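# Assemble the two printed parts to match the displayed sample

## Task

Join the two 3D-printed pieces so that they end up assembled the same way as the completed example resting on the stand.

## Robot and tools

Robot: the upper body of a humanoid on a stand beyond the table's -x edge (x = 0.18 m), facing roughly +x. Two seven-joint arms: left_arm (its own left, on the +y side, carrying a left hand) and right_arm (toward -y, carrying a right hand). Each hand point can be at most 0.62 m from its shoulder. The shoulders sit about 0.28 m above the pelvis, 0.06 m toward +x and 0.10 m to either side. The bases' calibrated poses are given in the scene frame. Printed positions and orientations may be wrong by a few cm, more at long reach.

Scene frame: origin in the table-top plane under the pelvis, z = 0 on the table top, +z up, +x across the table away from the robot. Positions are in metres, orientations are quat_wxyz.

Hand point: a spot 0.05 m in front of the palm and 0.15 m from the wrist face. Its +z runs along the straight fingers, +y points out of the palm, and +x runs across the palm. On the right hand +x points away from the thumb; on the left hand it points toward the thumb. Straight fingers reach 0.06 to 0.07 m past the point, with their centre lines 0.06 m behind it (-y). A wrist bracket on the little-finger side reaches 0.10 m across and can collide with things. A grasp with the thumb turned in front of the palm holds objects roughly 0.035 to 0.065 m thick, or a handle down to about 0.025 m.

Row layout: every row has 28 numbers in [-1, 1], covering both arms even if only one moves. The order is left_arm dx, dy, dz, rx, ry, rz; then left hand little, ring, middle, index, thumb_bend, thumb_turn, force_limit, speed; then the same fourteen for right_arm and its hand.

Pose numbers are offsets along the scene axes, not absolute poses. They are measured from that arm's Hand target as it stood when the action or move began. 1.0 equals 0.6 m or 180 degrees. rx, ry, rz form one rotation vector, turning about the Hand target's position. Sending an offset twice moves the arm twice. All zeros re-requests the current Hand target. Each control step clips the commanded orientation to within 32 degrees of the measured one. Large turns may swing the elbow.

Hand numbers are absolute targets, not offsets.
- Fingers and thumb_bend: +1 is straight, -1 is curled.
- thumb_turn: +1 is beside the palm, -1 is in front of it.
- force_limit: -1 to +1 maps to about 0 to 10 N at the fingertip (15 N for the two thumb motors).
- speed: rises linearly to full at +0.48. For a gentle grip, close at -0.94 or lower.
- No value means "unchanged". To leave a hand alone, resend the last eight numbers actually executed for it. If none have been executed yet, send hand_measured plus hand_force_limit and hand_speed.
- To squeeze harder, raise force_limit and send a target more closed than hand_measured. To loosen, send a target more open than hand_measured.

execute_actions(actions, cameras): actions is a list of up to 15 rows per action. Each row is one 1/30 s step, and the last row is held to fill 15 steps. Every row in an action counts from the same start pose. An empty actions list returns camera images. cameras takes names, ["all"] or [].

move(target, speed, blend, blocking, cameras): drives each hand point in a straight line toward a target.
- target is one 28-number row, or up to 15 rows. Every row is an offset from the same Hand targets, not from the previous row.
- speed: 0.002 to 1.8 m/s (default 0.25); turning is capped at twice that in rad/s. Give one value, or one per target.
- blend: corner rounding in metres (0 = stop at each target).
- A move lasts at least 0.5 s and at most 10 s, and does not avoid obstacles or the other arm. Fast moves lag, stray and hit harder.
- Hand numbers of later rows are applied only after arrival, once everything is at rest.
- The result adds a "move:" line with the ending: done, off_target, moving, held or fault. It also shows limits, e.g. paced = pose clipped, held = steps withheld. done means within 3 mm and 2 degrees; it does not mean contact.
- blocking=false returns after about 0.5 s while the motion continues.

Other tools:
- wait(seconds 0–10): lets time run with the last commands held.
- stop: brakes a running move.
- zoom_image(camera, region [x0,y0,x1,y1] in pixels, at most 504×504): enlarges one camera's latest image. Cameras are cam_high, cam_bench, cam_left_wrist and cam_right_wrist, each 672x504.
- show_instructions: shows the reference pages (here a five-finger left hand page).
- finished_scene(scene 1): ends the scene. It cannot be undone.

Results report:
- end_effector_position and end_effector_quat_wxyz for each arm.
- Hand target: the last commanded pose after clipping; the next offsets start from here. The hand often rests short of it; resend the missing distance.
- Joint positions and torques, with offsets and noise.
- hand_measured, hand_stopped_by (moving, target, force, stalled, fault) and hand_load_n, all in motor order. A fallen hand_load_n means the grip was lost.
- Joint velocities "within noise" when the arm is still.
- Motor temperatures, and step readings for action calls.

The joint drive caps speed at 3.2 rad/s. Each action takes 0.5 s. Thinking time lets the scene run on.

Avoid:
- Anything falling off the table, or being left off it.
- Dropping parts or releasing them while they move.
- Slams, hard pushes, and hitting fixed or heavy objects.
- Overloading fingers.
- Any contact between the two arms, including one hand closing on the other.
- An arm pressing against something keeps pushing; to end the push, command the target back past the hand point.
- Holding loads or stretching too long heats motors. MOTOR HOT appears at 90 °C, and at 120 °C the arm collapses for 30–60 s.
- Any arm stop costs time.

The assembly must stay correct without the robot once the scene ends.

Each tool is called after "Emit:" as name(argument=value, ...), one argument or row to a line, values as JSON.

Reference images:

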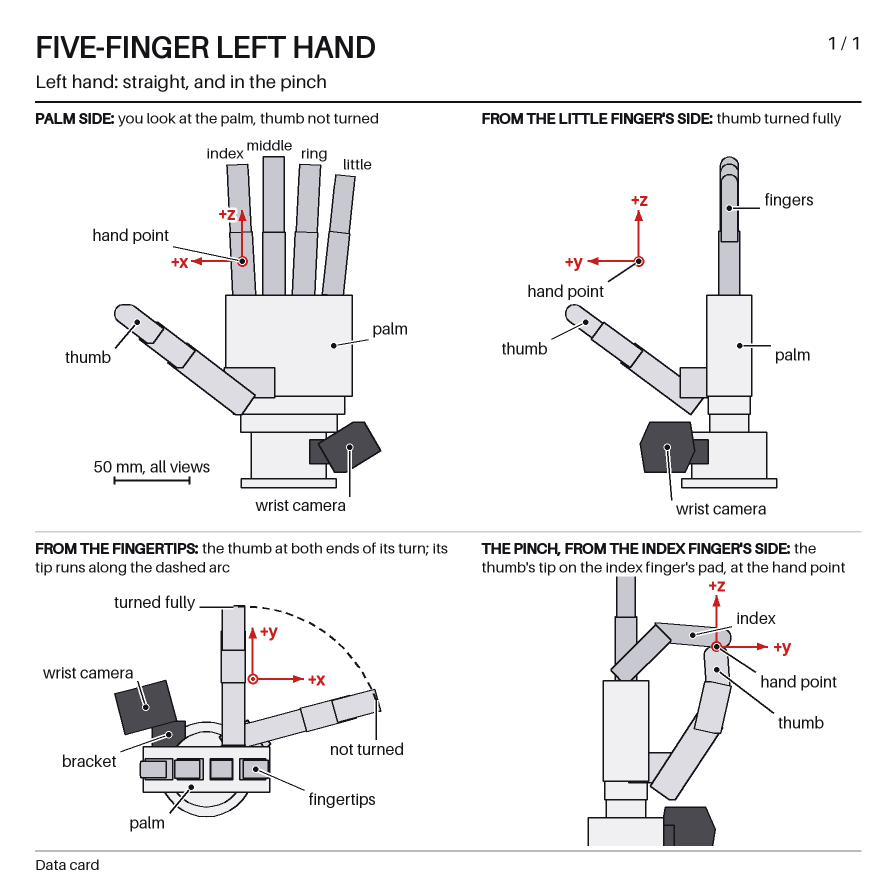

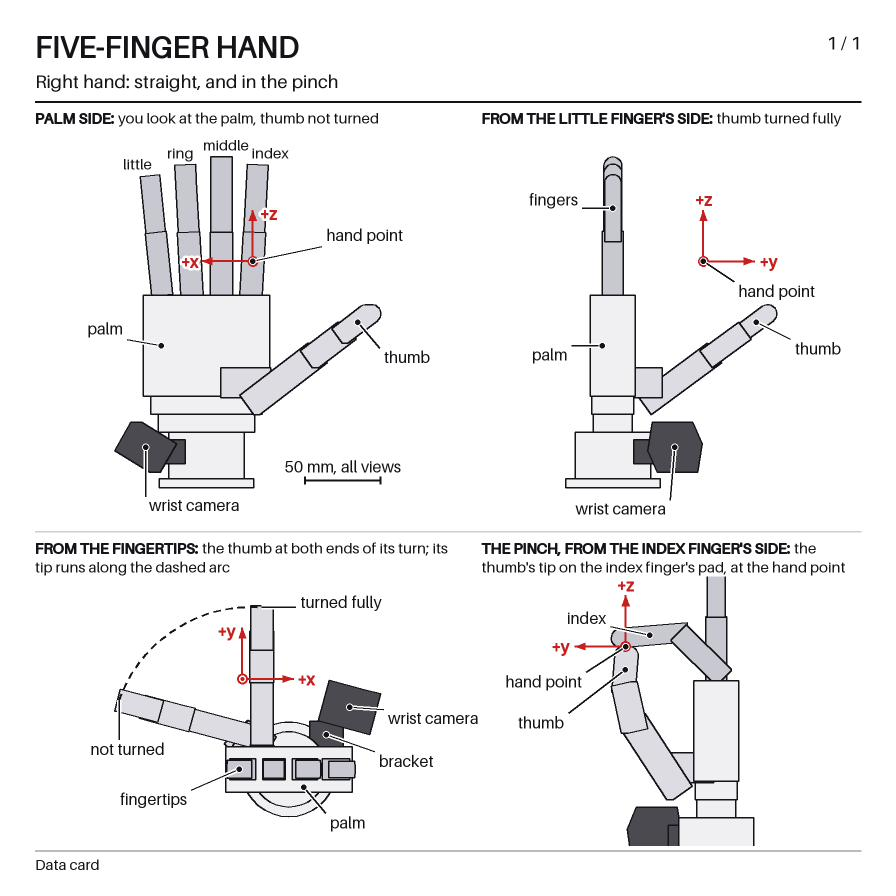

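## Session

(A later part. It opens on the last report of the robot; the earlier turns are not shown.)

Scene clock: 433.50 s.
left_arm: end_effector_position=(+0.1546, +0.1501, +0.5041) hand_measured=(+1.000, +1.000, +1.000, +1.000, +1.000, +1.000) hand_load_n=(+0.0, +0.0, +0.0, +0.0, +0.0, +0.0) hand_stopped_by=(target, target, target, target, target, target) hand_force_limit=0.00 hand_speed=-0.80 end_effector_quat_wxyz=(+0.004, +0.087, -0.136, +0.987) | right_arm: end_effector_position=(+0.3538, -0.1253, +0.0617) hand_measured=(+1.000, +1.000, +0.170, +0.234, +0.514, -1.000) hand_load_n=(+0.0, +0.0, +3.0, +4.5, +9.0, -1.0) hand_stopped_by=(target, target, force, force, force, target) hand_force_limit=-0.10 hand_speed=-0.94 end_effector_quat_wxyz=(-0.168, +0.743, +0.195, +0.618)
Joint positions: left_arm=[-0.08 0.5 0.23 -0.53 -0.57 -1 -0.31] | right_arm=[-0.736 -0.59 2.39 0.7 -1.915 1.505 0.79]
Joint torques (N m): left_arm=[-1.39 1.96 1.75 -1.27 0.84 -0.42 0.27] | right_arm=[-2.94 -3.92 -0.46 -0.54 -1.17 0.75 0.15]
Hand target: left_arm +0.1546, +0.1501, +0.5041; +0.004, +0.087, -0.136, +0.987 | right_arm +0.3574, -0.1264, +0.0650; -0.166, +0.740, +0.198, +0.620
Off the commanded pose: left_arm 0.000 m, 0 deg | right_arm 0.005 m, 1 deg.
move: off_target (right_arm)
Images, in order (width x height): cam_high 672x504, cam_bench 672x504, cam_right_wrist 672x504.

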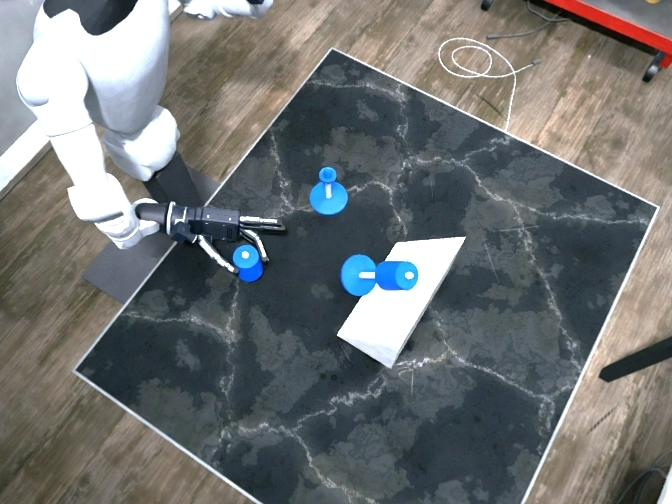

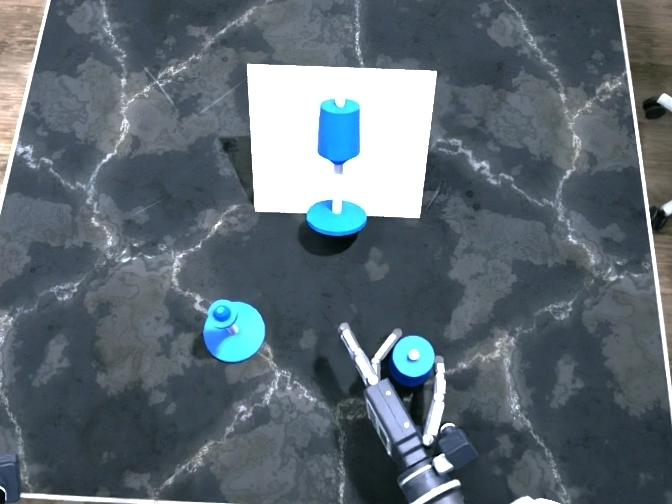

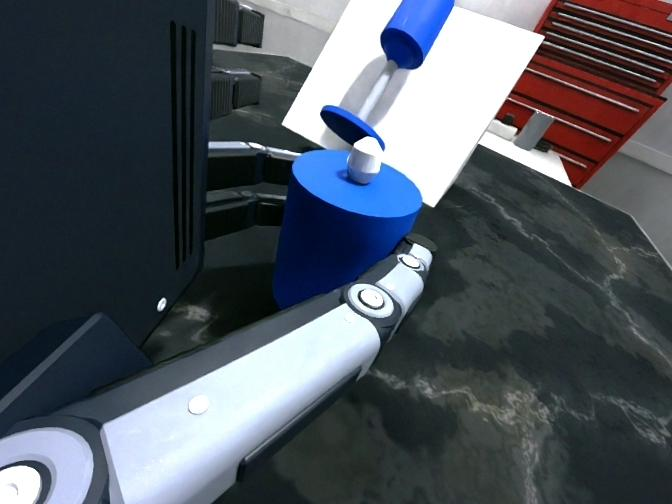

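Emit:
move(
  target=[
    [0,0,0,0,0,0,1,1,1,1,1,1,0,-0.8,0.0167,0.0333,0.1167,0,0,0.05,1,1,-0.6,-0.6,-0.4,-1,-0.1,-0.94],
    [0,0,0,0,0,0,1,1,1,1,1,1,0,-0.8,0.05,0.2,0.175,0,0,0.1667,1,1,-0.6,-0.6,-0.4,-1,-0.1,-0.94],
  ],
  speed=0.1,
  blend=0.03,
  cameras=["cam_high","cam_bench","cam_right_wrist"],
)

Scene clock: 460.23 s.
left_arm: end_effector_position=(+0.1546, +0.1501, +0.5041) hand_measured=(+1.000, +1.000, +1.000, +1.000, +1.000, +1.000) hand_load_n=(+0.0, +0.0, +0.0, +0.0, +0.0, -0.5) hand_stopped_by=(target, target, target, target, target, target) hand_force_limit=0.00 hand_speed=-0.80 end_effector_quat_wxyz=(+0.004, +0.087, -0.136, +0.987) | right_arm: end_effector_position=(+0.3859, -0.0097, +0.1663) hand_measured=(+1.000, +1.000, +0.170, +0.234, +0.514, -1.000) hand_load_n=(+0.0, +0.0, +3.0, +5.0, +8.5, -1.5) hand_stopped_by=(target, target, force, force, force, target) hand_force_limit=-0.10 hand_speed=-0.94 end_effector_quat_wxyz=(-0.322, +0.670, +0.377, +0.552)
Joint positions: left_arm=[-0.08 0.5 0.23 -0.53 -0.57 -1 -0.31] | right_arm=[-1.466 -0.812 2.625 0.011 -1.955 1.301 0.491]
Joint torques (N m): left_arm=[-1.45 1.98 1.75 -1.43 0.81 -0.4 0.26] | right_arm=[-4.79 -1.76 -0.9 -0.23 -1.31 0.9 0.15]
Hand target: left_arm +0.1546, +0.1501, +0.5041; +0.004, +0.087, -0.136, +0.987 | right_arm +0.3874, -0.0064, +0.1700; -0.321, +0.664, +0.383, +0.556
Off the commanded pose: left_arm 0.000 m, 0 deg | right_arm 0.005 m, 1 deg.
joint sent to its limit (right arm) — joint 3 (shoulder yaw), upper limit; joint 5 (wrist roll), lower limit. The joint targets still meet the commanded pose.
move: off_target (right_arm)
Images, in order (width x height): cam_high 672x504, cam_bench 672x504, cam_right_wrist 672x504.

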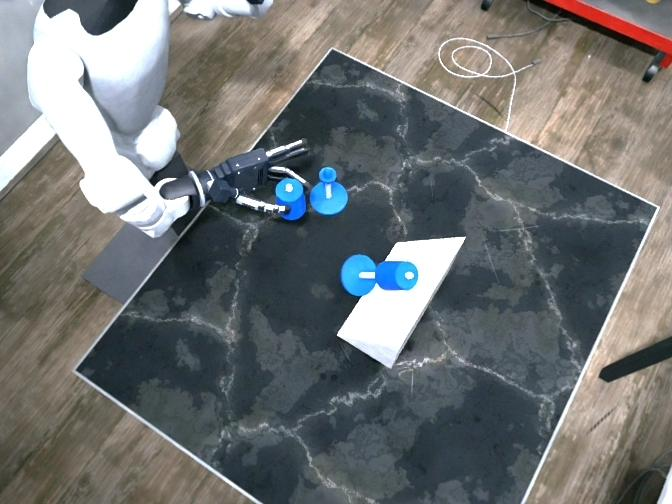

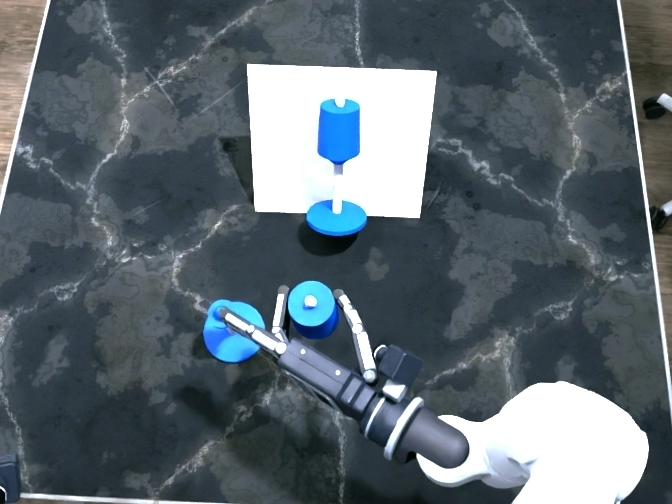

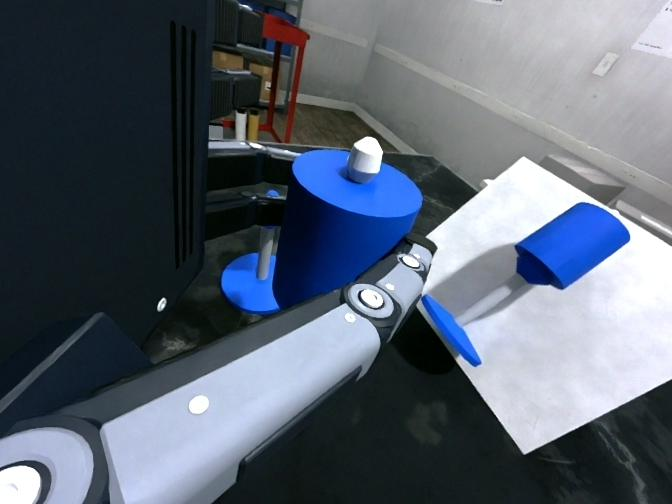

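Emit:
zoom_image(
  camera="cam_bench",
  region=[190, 260, 420, 430],
)

Emit:
zoom_image(
  camera="cam_high",
  region=[180, 120, 380, 250],
)

Emit:
zoom_image(
  camera="cam_right_wrist",
  region=[200, 120, 450, 330],
)

Scaled by 2.191 from the camera's 672x504 image, which has a finer 960x720 frame.

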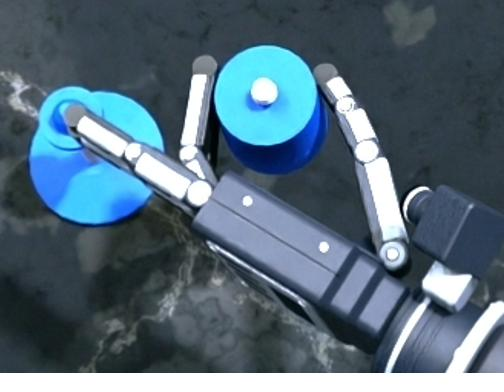

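Scaled by 2.520 from the camera's 672x504 image, which has a finer 960x720 frame.

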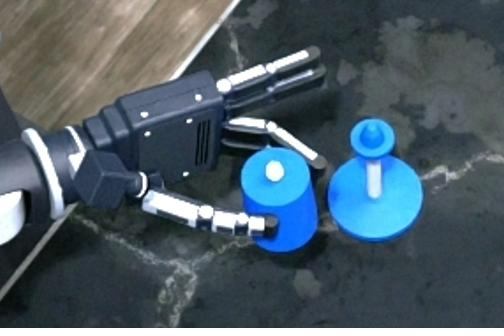

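Scaled by 2.016 from the camera's 672x504 image, which has a finer 960x720 frame.

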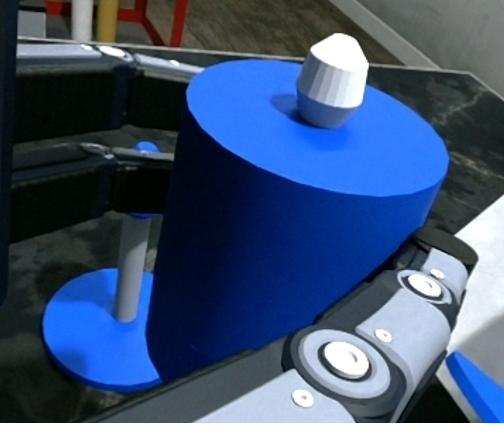

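Emit:
move(
  target=[0,0,0,0,0,0,1,1,1,1,1,1,0,-0.8,0.0333,0.158,0,0,0,0,1,1,-0.6,-0.6,-0.4,-1,-0.1,-0.94],
  speed=0.08,
  cameras=["cam_high","cam_bench","cam_right_wrist"],
)

Emit:
zoom_image(
  camera="cam_bench",
  region=[150, 240, 380, 410],
)

Emit:
zoom_image(
  camera="cam_high",
  region=[230, 100, 400, 230],
)

Emit:
zoom_image(
  camera="cam_right_wrist",
  region=[200, 120, 450, 330],
)

Scene clock: 483.17 s.
left_arm: end_effector_position=(+0.1546, +0.1501, +0.5041) hand_measured=(+1.000, +1.000, +1.000, +1.000, +1.000, +1.000) hand_load_n=(+0.0, +0.0, +0.0, +0.0, +0.0, +0.0) hand_stopped_by=(target, target, target, target, target, target) hand_force_limit=0.00 hand_speed=-0.80 end_effector_quat_wxyz=(+0.004, +0.087, -0.136, +0.987) | right_arm: end_effector_position=(+0.4032, +0.0838, +0.1625) hand_measured=(+1.000, +1.000, +0.170, +0.234, +0.514, -1.000) hand_load_n=(+0.0, +0.0, +3.5, +5.0, +8.5, -1.0) hand_stopped_by=(target, target, force, force, force, target) hand_force_limit=-0.10 hand_speed=-0.94 end_effector_quat_wxyz=(-0.319, +0.671, +0.384, +0.549)
Joint positions: left_arm=[-0.08 0.5 0.23 -0.53 -0.57 -1 -0.31] | right_arm=[-1.541 -0.498 2.436 0.083 -1.665 1.054 0.483]
Joint torques (N m): left_arm=[-1.45 1.9 1.73 -1.38 0.83 -0.41 0.26] | right_arm=[-5.33 -1.47 -2.42 0.5 -0.94 0.89 -0.01]
Motor temperatures (°C): left_arm=[39 40 39 38 39 32 25] | right_arm=[53 45 39 43 38 34 28]
Hand target: left_arm +0.1546, +0.1501, +0.5041; +0.004, +0.087, -0.136, +0.987 | right_arm +0.4074, +0.0884, +0.1700; -0.321, +0.664, +0.383, +0.556
Off the commanded pose: left_arm 0.000 m, 0 deg | right_arm 0.010 m, 1 deg.
move: off_target (right_arm)
Images, in order (width x height): cam_high 672x504, cam_bench 672x504, cam_right_wrist 672x504.

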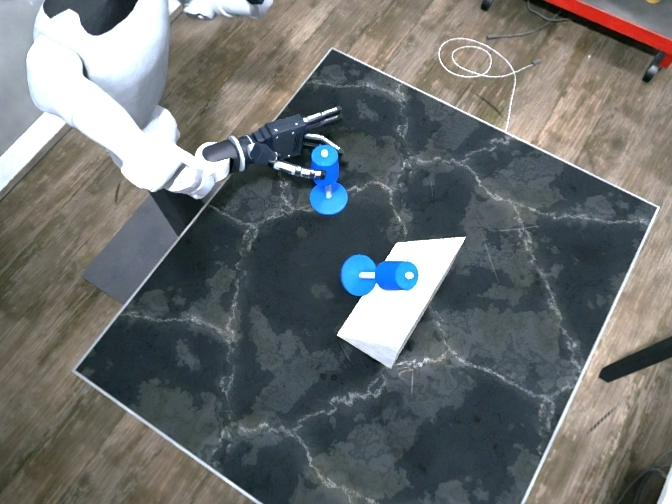

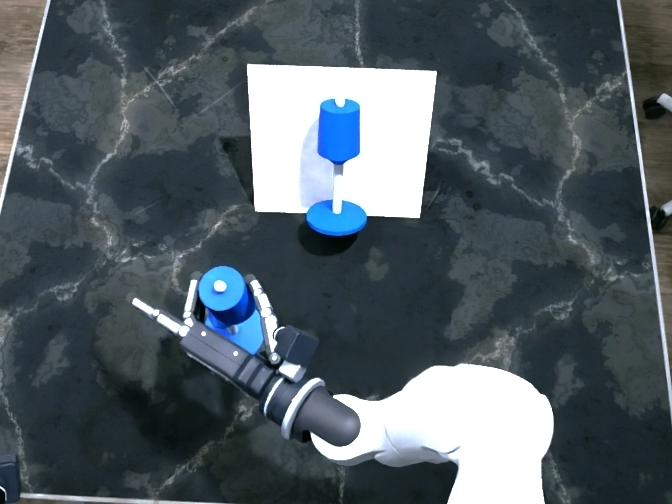

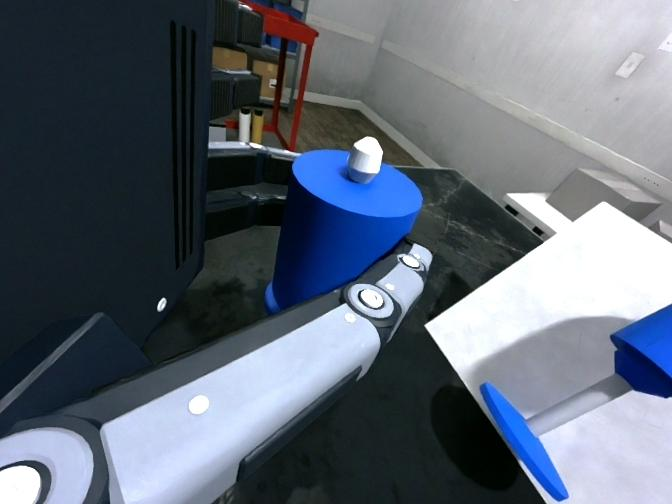

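Scaled by 2.191 from the camera's 672x504 image, which has a finer 960x720 frame.

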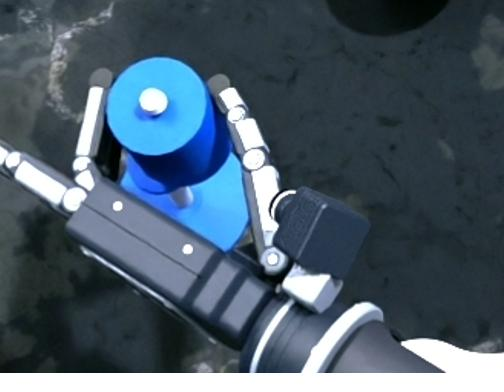

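Scaled by 2.965 from the camera's 672x504 image, which has a finer 960x720 frame.

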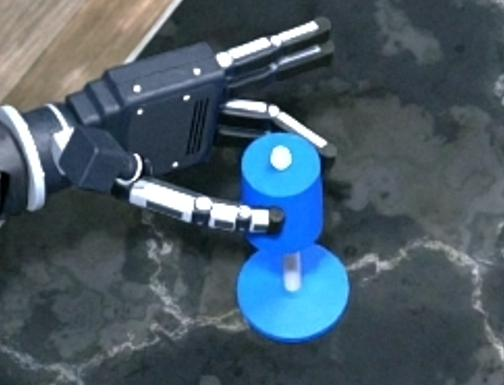

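Scaled by 2.016 from the camera's 672x504 image, which has a finer 960x720 frame.

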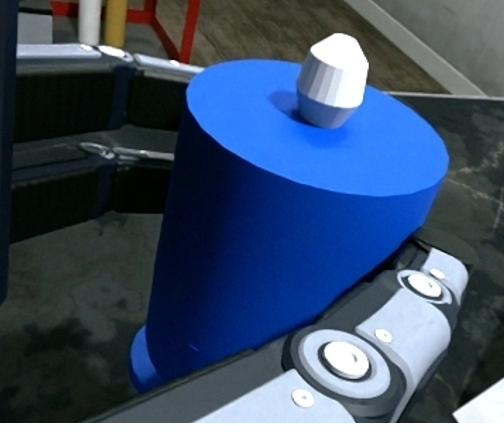

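Emit:
zoom_image(
  camera="cam_bench",
  region=[180, 255, 280, 355],
)

Emit:
zoom_image(
  camera="cam_high",
  region=[280, 130, 370, 230],
)

Scaled by 5.040 from the camera's 672x504 image, which has a finer 960x720 frame.

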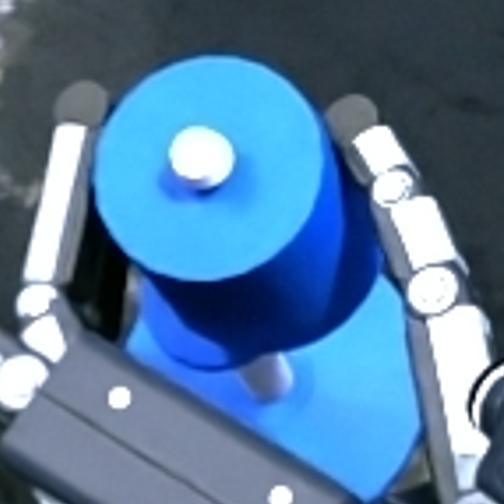

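Scaled by 5.040 from the camera's 672x504 image, which has a finer 960x720 frame.

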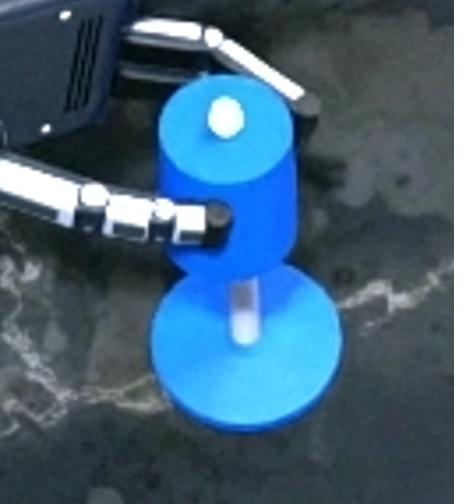

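Emit:
move(
  target=[0,0,0,0,0,0,1,1,1,1,1,1,0,-0.8,-0.0075,0.03,0,0,0,0,1,1,-0.6,-0.6,-0.4,-1,-0.1,-0.94],
  speed=0.05,
  cameras=["cam_high","cam_bench","cam_right_wrist"],
)

Emit:
zoom_image(
  camera="cam_bench",
  region=[170, 255, 270, 355],
)

Emit:
zoom_image(
  camera="cam_high",
  region=[280, 130, 370, 230],
)

Emit:
zoom_image(
  camera="cam_right_wrist",
  region=[200, 120, 450, 330],
)

Scene clock: 564.10 s.
left_arm: end_effector_position=(+0.1546, +0.1501, +0.5041) hand_measured=(+1.000, +1.000, +1.000, +1.000, +1.000, +1.000) hand_load_n=(+0.0, +0.0, +0.0, +0.0, +0.0, +0.0) hand_stopped_by=(target, target, target, target, target, target) hand_force_limit=0.00 hand_speed=-0.80 end_effector_quat_wxyz=(+0.004, +0.087, -0.136, +0.987) | right_arm: end_effector_position=(+0.3974, +0.1020, +0.1611) hand_measured=(+1.000, +1.000, +0.170, +0.234, +0.514, -1.000) hand_load_n=(+0.0, +0.0, +3.5, +5.0, +8.5, -1.0) hand_stopped_by=(target, target, force, force, force, target) hand_force_limit=-0.10 hand_speed=-0.94 end_effector_quat_wxyz=(-0.321, +0.671, +0.384, +0.547)
Joint positions: left_arm=[-0.08 0.5 0.23 -0.53 -0.57 -1 -0.31] | right_arm=[-1.541 -0.437 2.397 0.095 -1.657 1.007 0.521]
Joint torques (N m): left_arm=[-1.39 2.08 1.77 -1.25 0.86 -0.42 0.25] | right_arm=[-5.55 -1.35 -2.57 0.47 -1.02 0.85 0.13]
Motor temperatures (°C): left_arm=[39 40 39 38 38 31 25] | right_arm=[59 44 42 43 38 34 27]
Hand target: left_arm +0.1546, +0.1501, +0.5041; +0.004, +0.087, -0.136, +0.987 | right_arm +0.4029, +0.1064, +0.1700; -0.321, +0.664, +0.383, +0.556
Off the commanded pose: left_arm 0.000 m, 0 deg | right_arm 0.011 m, 1 deg.
move: off_target (right_arm)
Images, in order (width x height): cam_high 672x504, cam_bench 672x504, cam_right_wrist 672x504.

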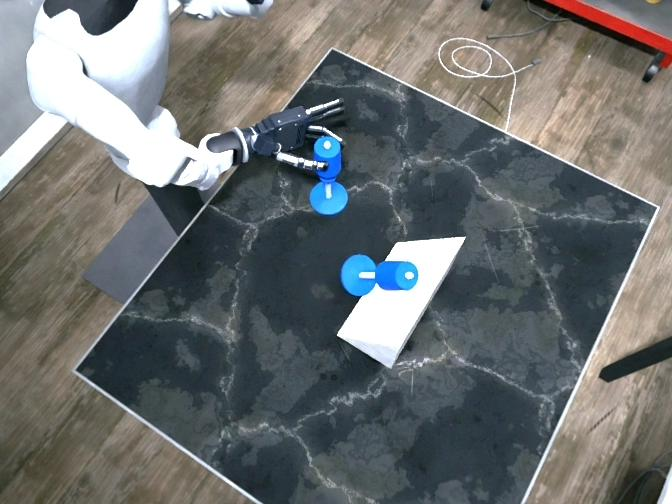

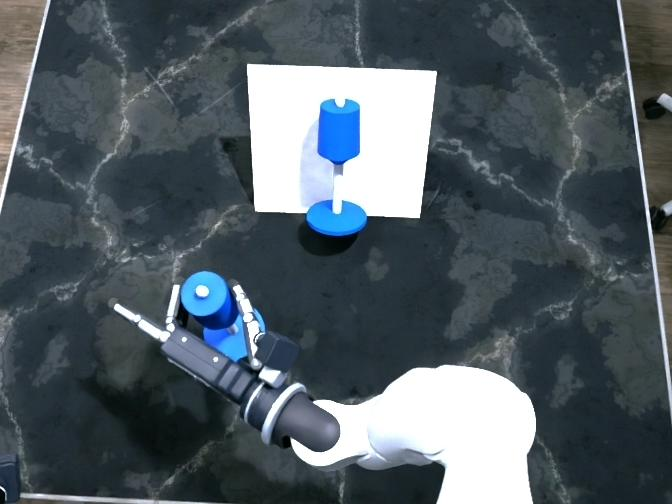

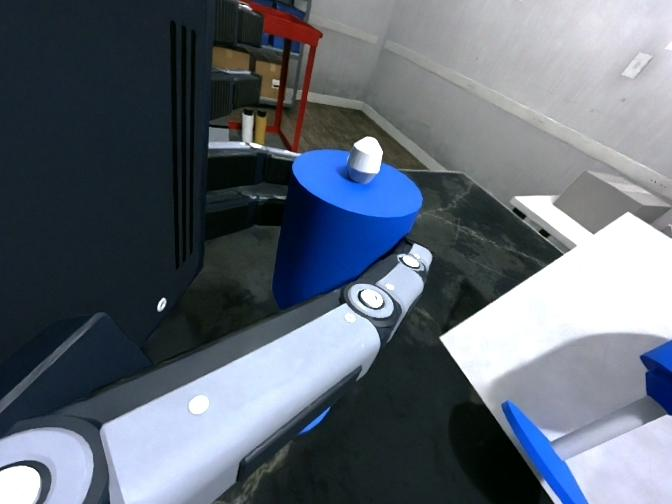

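Scaled by 5.040 from the camera's 672x504 image, which has a finer 960x720 frame.

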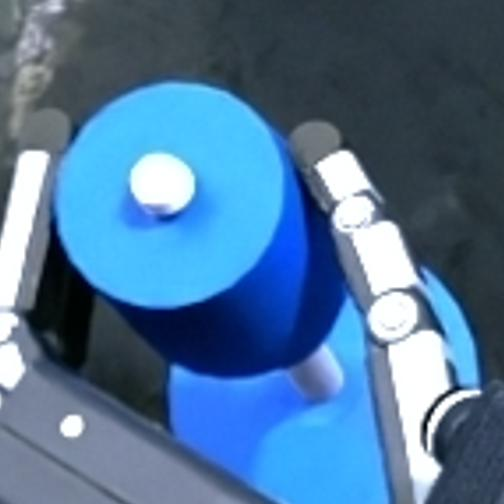

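Scaled by 5.040 from the camera's 672x504 image, which has a finer 960x720 frame.

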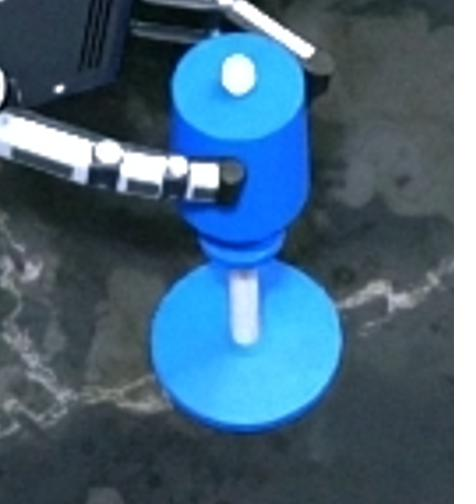

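Scaled by 2.016 from the camera's 672x504 image, which has a finer 960x720 frame.

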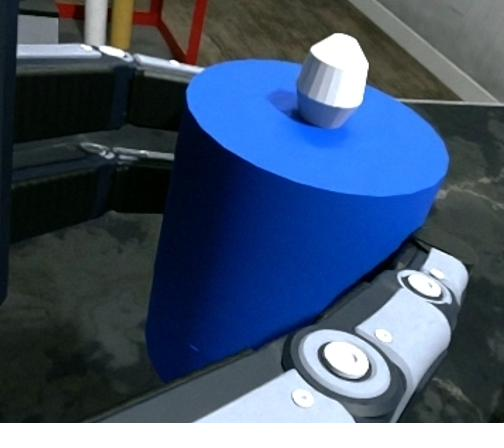

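Emit:
move(
  target=[0,0,0,0,0,0,1,1,1,1,1,1,0,-0.8,0.001,-0.005,-0.0083,0,0,0,1,1,-0.6,-0.6,-0.4,-1,-0.1,-0.94],
  speed=0.03,
  cameras=["cam_high","cam_bench","cam_right_wrist"],
)

Emit:
zoom_image(
  camera="cam_bench",
  region=[170, 255, 270, 355],
)

Emit:
zoom_image(
  camera="cam_high",
  region=[280, 130, 370, 230],
)

Scene clock: 577.70 s.
left_arm: end_effector_position=(+0.1546, +0.1501, +0.5041) hand_measured=(+1.000, +1.000, +1.000, +1.000, +1.000, +1.000) hand_load_n=(+0.0, +0.0, +0.0, +0.0, +0.5, +0.0) hand_stopped_by=(target, target, target, target, target, target) hand_force_limit=0.00 hand_speed=-0.80 end_effector_quat_wxyz=(+0.004, +0.087, -0.136, +0.987) | right_arm: end_effector_position=(+0.4034, +0.1020, +0.1647) hand_measured=(+1.000, +1.000, +0.170, +0.234, +0.514, -1.000) hand_load_n=(+0.0, +0.0, +3.5, +5.0, +8.5, -1.0) hand_stopped_by=(target, target, force, force, force, target) hand_force_limit=-0.10 hand_speed=-0.94 end_effector_quat_wxyz=(-0.318, +0.664, +0.388, +0.555)
Joint positions: left_arm=[-0.08 0.5 0.23 -0.53 -0.57 -1 -0.31] | right_arm=[-1.541 -0.437 2.397 0.123 -1.657 1.013 0.507]
Joint torques (N m): left_arm=[-1.37 2 1.71 -1.42 0.9 -0.43 0.27] | right_arm=[-4 -1.28 -2.28 0.62 -0.91 1.03 0]
Motor temperatures (°C): left_arm=[39 41 39 38 38 31 25] | right_arm=[60 44 43 43 38 34 27]
Hand target: left_arm +0.1546, +0.1501, +0.5041; +0.004, +0.087, -0.136, +0.987 | right_arm +0.4035, +0.1034, +0.1650; -0.321, +0.664, +0.383, +0.556
Off the commanded pose: left_arm 0.000 m, 0 deg | right_arm 0.001 m, 1 deg.
move: done
Images, in order (width x height): cam_high 672x504, cam_bench 672x504, cam_right_wrist 672x504.

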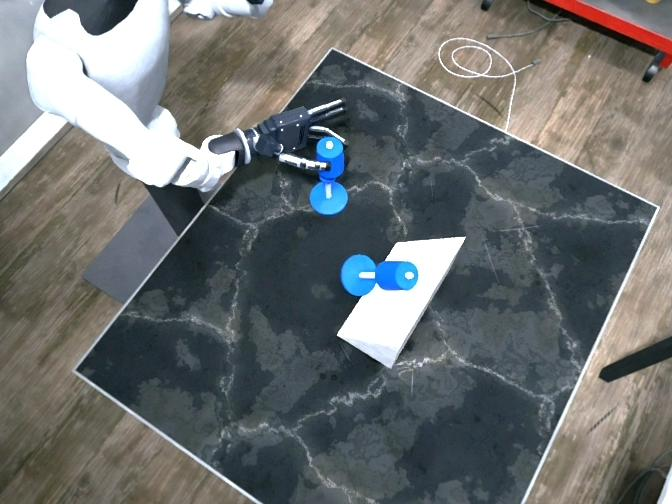

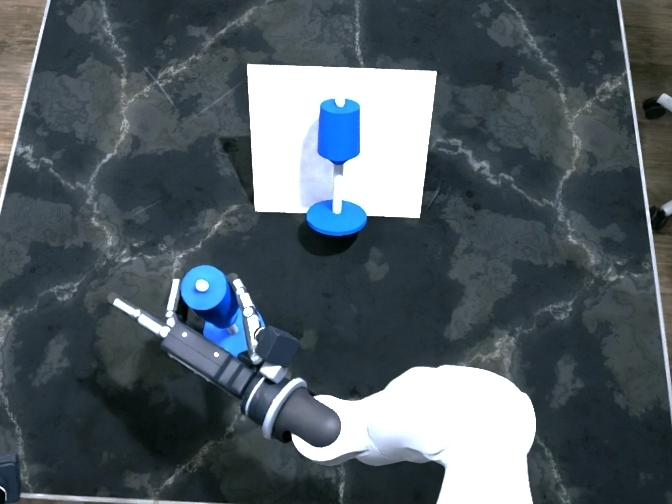

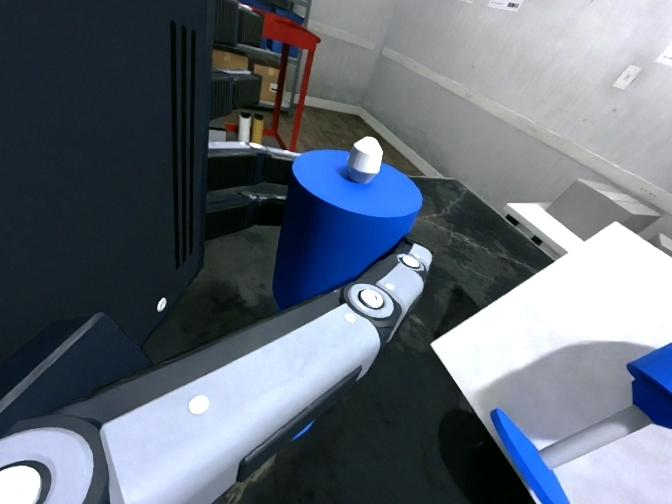

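Scaled by 5.040 from the camera's 672x504 image, which has a finer 960x720 frame.

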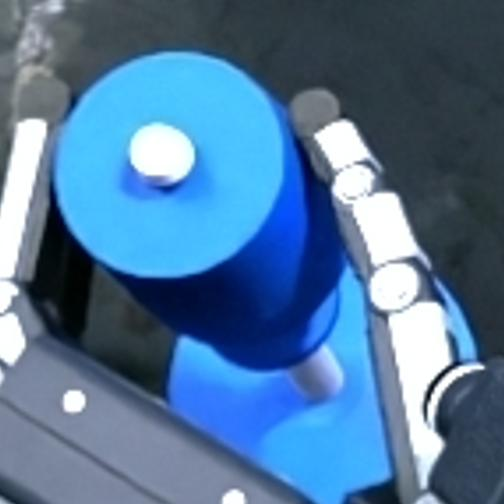

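Scaled by 5.040 from the camera's 672x504 image, which has a finer 960x720 frame.

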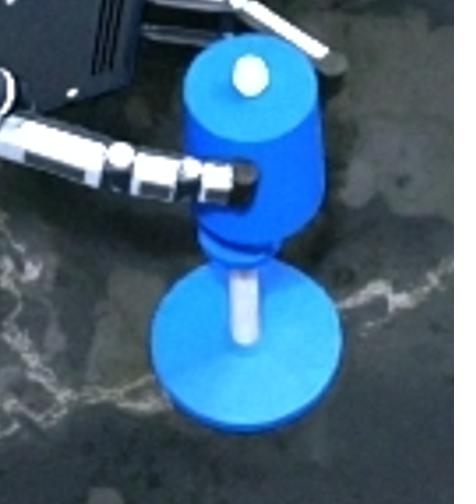

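Emit:
move(
  target=[0,0,0,0,0,0,1,1,1,1,1,1,0,-0.8,-0.0083,-0.0067,0,0,0,0,1,1,-0.6,-0.6,-0.4,-1,-0.1,-0.94],
  speed=0.02,
  cameras=["cam_high","cam_bench"],
)

Emit:
zoom_image(
  camera="cam_bench",
  region=[170, 255, 270, 355],
)

Emit:
zoom_image(
  camera="cam_high",
  region=[280, 130, 370, 230],
)

Scene clock: 585.23 s.
left_arm: end_effector_position=(+0.1546, +0.1501, +0.5041) hand_measured=(+1.000, +1.000, +1.000, +1.000, +1.000, +1.000) hand_load_n=(+0.0, +0.0, +0.0, +0.0, +0.0, +0.0) hand_stopped_by=(target, target, target, target, target, target) hand_force_limit=0.00 hand_speed=-0.80 end_effector_quat_wxyz=(+0.004, +0.087, -0.136, +0.987) | right_arm: end_effector_position=(+0.3996, +0.1026, +0.1672) hand_measured=(+1.000, +1.000, +0.170, +0.234, +0.514, -1.000) hand_load_n=(+0.0, +0.0, +3.5, +5.0, +8.5, -1.0) hand_stopped_by=(target, target, force, force, force, target) hand_force_limit=-0.10 hand_speed=-0.94 end_effector_quat_wxyz=(-0.322, +0.662, +0.384, +0.558)
Joint positions: left_arm=[-0.08 0.5 0.23 -0.53 -0.57 -1 -0.31] | right_arm=[-1.541 -0.437 2.4 0.106 -1.686 1.028 0.543]
Joint torques (N m): left_arm=[-1.44 1.99 1.72 -1.35 0.82 -0.41 0.25] | right_arm=[-4.01 -2.43 -1.27 -0.53 -1.59 1.02 0.16]
Motor temperatures (°C): left_arm=[39 41 39 38 38 31 25] | right_arm=[57 44 42 43 38 35 27]
Hand target: left_arm +0.1546, +0.1501, +0.5041; +0.004, +0.087, -0.136, +0.987 | right_arm +0.3985, +0.0994, +0.1650; -0.321, +0.664, +0.383, +0.556
Off the commanded pose: left_arm 0.000 m, 0 deg | right_arm 0.004 m, 0 deg.
move: off_target (right_arm)
Images, in order (width x height): cam_high 672x504, cam_bench 672x504.

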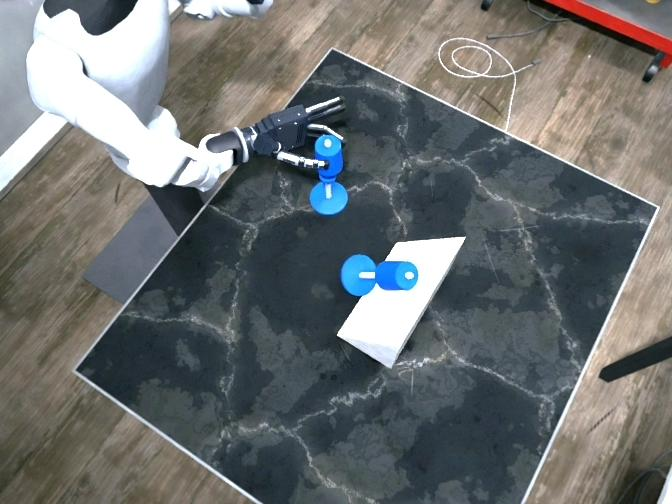

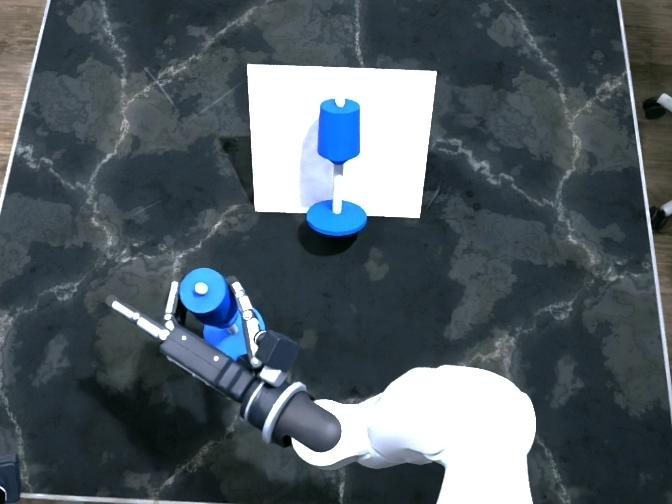

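Scaled by 5.040 from the camera's 672x504 image, which has a finer 960x720 frame.

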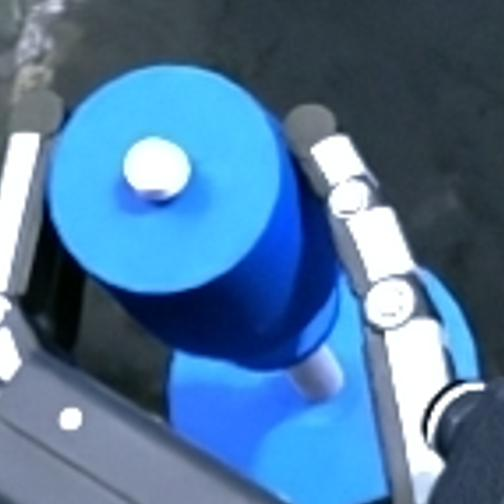

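Scaled by 5.040 from the camera's 672x504 image, which has a finer 960x720 frame.

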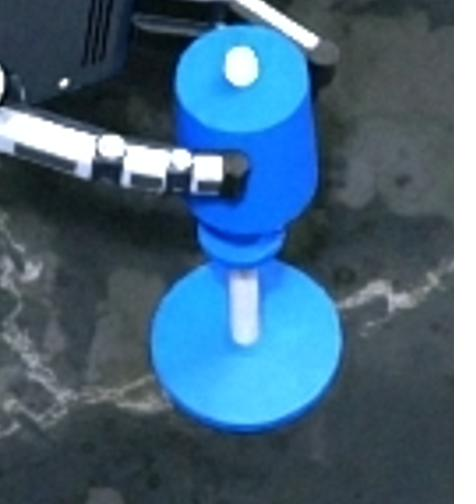

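Emit:
move(
  target=[0,0,0,0,0,0,1,1,1,1,1,1,0,-0.8,-0.0008,-0.0057,-0.0183,0,0,0,1,1,-0.6,-0.6,-0.4,-1,-0.1,-0.94],
  speed=0.02,
  cameras=["cam_high","cam_bench"],
)

Emit:
zoom_image(
  camera="cam_bench",
  region=[170, 255, 270, 355],
)

Emit:
zoom_image(
  camera="cam_high",
  region=[280, 130, 370, 230],
)

Scene clock: 592.67 s.
left_arm: end_effector_position=(+0.1546, +0.1501, +0.5041) hand_measured=(+1.000, +1.000, +1.000, +1.000, +1.000, +1.000) hand_load_n=(+0.0, +0.0, +0.0, +0.0, +0.0, +0.0) hand_stopped_by=(target, target, target, target, target, target) hand_force_limit=0.00 hand_speed=-0.80 end_effector_quat_wxyz=(+0.004, +0.087, -0.136, +0.987) | right_arm: end_effector_position=(+0.4024, +0.0947, +0.1577) hand_measured=(+1.000, +1.000, +0.170, +0.234, +0.514, -1.000) hand_load_n=(+0.0, +0.5, +3.5, +5.0, +8.5, -1.0) hand_stopped_by=(target, target, force, force, force, target) hand_force_limit=-0.10 hand_speed=-0.94 end_effector_quat_wxyz=(-0.317, +0.665, +0.380, +0.560)
Joint positions: left_arm=[-0.08 0.5 0.23 -0.53 -0.57 -1 -0.31] | right_arm=[-1.495 -0.437 2.404 0.158 -1.686 1.044 0.524]
Joint torques (N m): left_arm=[-1.46 2.04 1.76 -1.37 0.87 -0.41 0.27] | right_arm=[-3.54 -0.96 -1.43 0.53 -1.62 1.01 0]
Motor temperatures (°C): left_arm=[39 41 39 38 38 31 25] | right_arm=[55 44 41 43 38 35 27]
Hand target: left_arm +0.1546, +0.1501, +0.5041; +0.004, +0.087, -0.136, +0.987 | right_arm +0.3980, +0.0959, +0.1540; -0.321, +0.664, +0.383, +0.556
Off the commanded pose: left_arm 0.000 m, 0 deg | right_arm 0.006 m, 1 deg.
move: off_target (right_arm)
Images, in order (width x height): cam_high 672x504, cam_bench 672x504.

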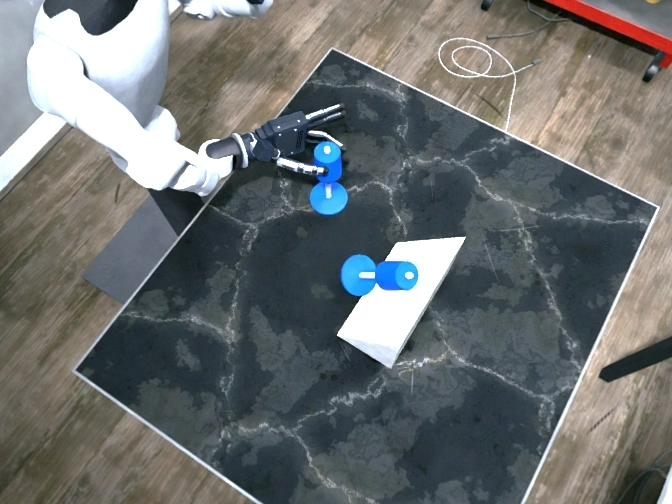

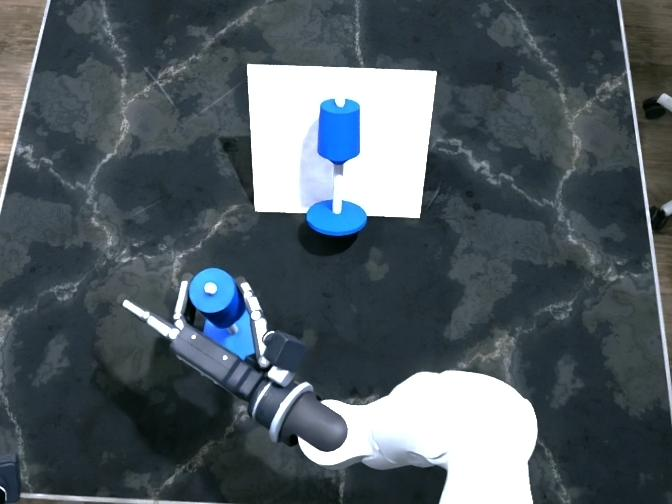

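Scaled by 5.040 from the camera's 672x504 image, which has a finer 960x720 frame.

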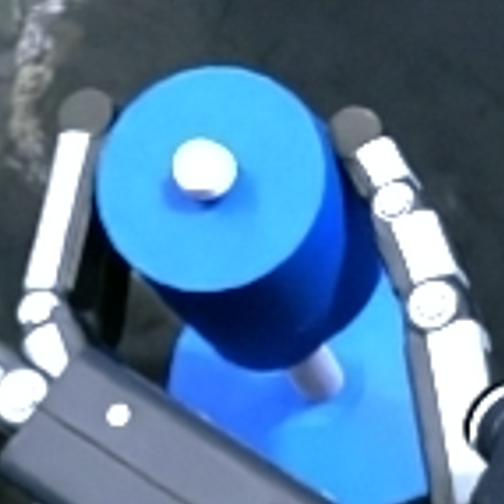

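Scaled by 5.040 from the camera's 672x504 image, which has a finer 960x720 frame.

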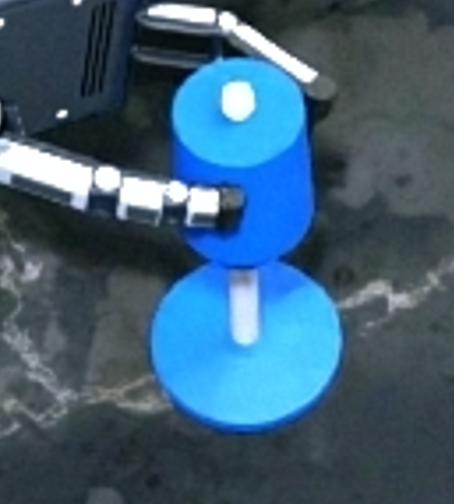

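Emit:
move(
  target=[0,0,0,0,0,0,1,1,1,1,1,1,0,-0.8,-0.0042,0.0067,-0.0067,0,0,0,1,1,-0.6,-0.6,-0.4,-1,-0.1,-0.94],
  speed=0.02,
  cameras=[],
)

Scene clock: 602.67 s.
left_arm: end_effector_position=(+0.1546, +0.1501, +0.5041) hand_measured=(+1.000, +1.000, +1.000, +1.000, +1.000, +1.000) hand_load_n=(+0.0, +0.0, +0.0, +0.0, +0.0, +0.0) hand_stopped_by=(target, target, target, target, target, target) hand_force_limit=0.00 hand_speed=-0.80 end_effector_quat_wxyz=(+0.004, +0.087, -0.136, +0.987) | right_arm: end_effector_position=(+0.3984, +0.1004, +0.1538) hand_measured=(+1.000, +1.000, +0.170, +0.234, +0.514, -1.000) hand_load_n=(+0.0, +0.0, +3.0, +5.0, +8.5, -1.0) hand_stopped_by=(target, target, force, force, force, target) hand_force_limit=-0.10 hand_speed=-0.94 end_effector_quat_wxyz=(-0.320, +0.663, +0.383, +0.559)
Joint positions: left_arm=[-0.08 0.5 0.23 -0.53 -0.57 -1 -0.31] | right_arm=[-1.48 -0.408 2.404 0.182 -1.686 1.044 0.528]
Joint torques (N m): left_arm=[-1.55 2.05 1.8 -1.35 0.86 -0.43 0.26] | right_arm=[-3.53 -0.93 -1.44 0.71 -1.56 0.96 0.18]
Hand target: left_arm +0.1546, +0.1501, +0.5041; +0.004, +0.087, -0.136, +0.987 | right_arm +0.3955, +0.1000, +0.1500; -0.321, +0.664, +0.383, +0.556
Off the commanded pose: left_arm 0.000 m, 0 deg | right_arm 0.005 m, 0 deg.
move: off_target (right_arm)
No camera images: "cameras" was empty.


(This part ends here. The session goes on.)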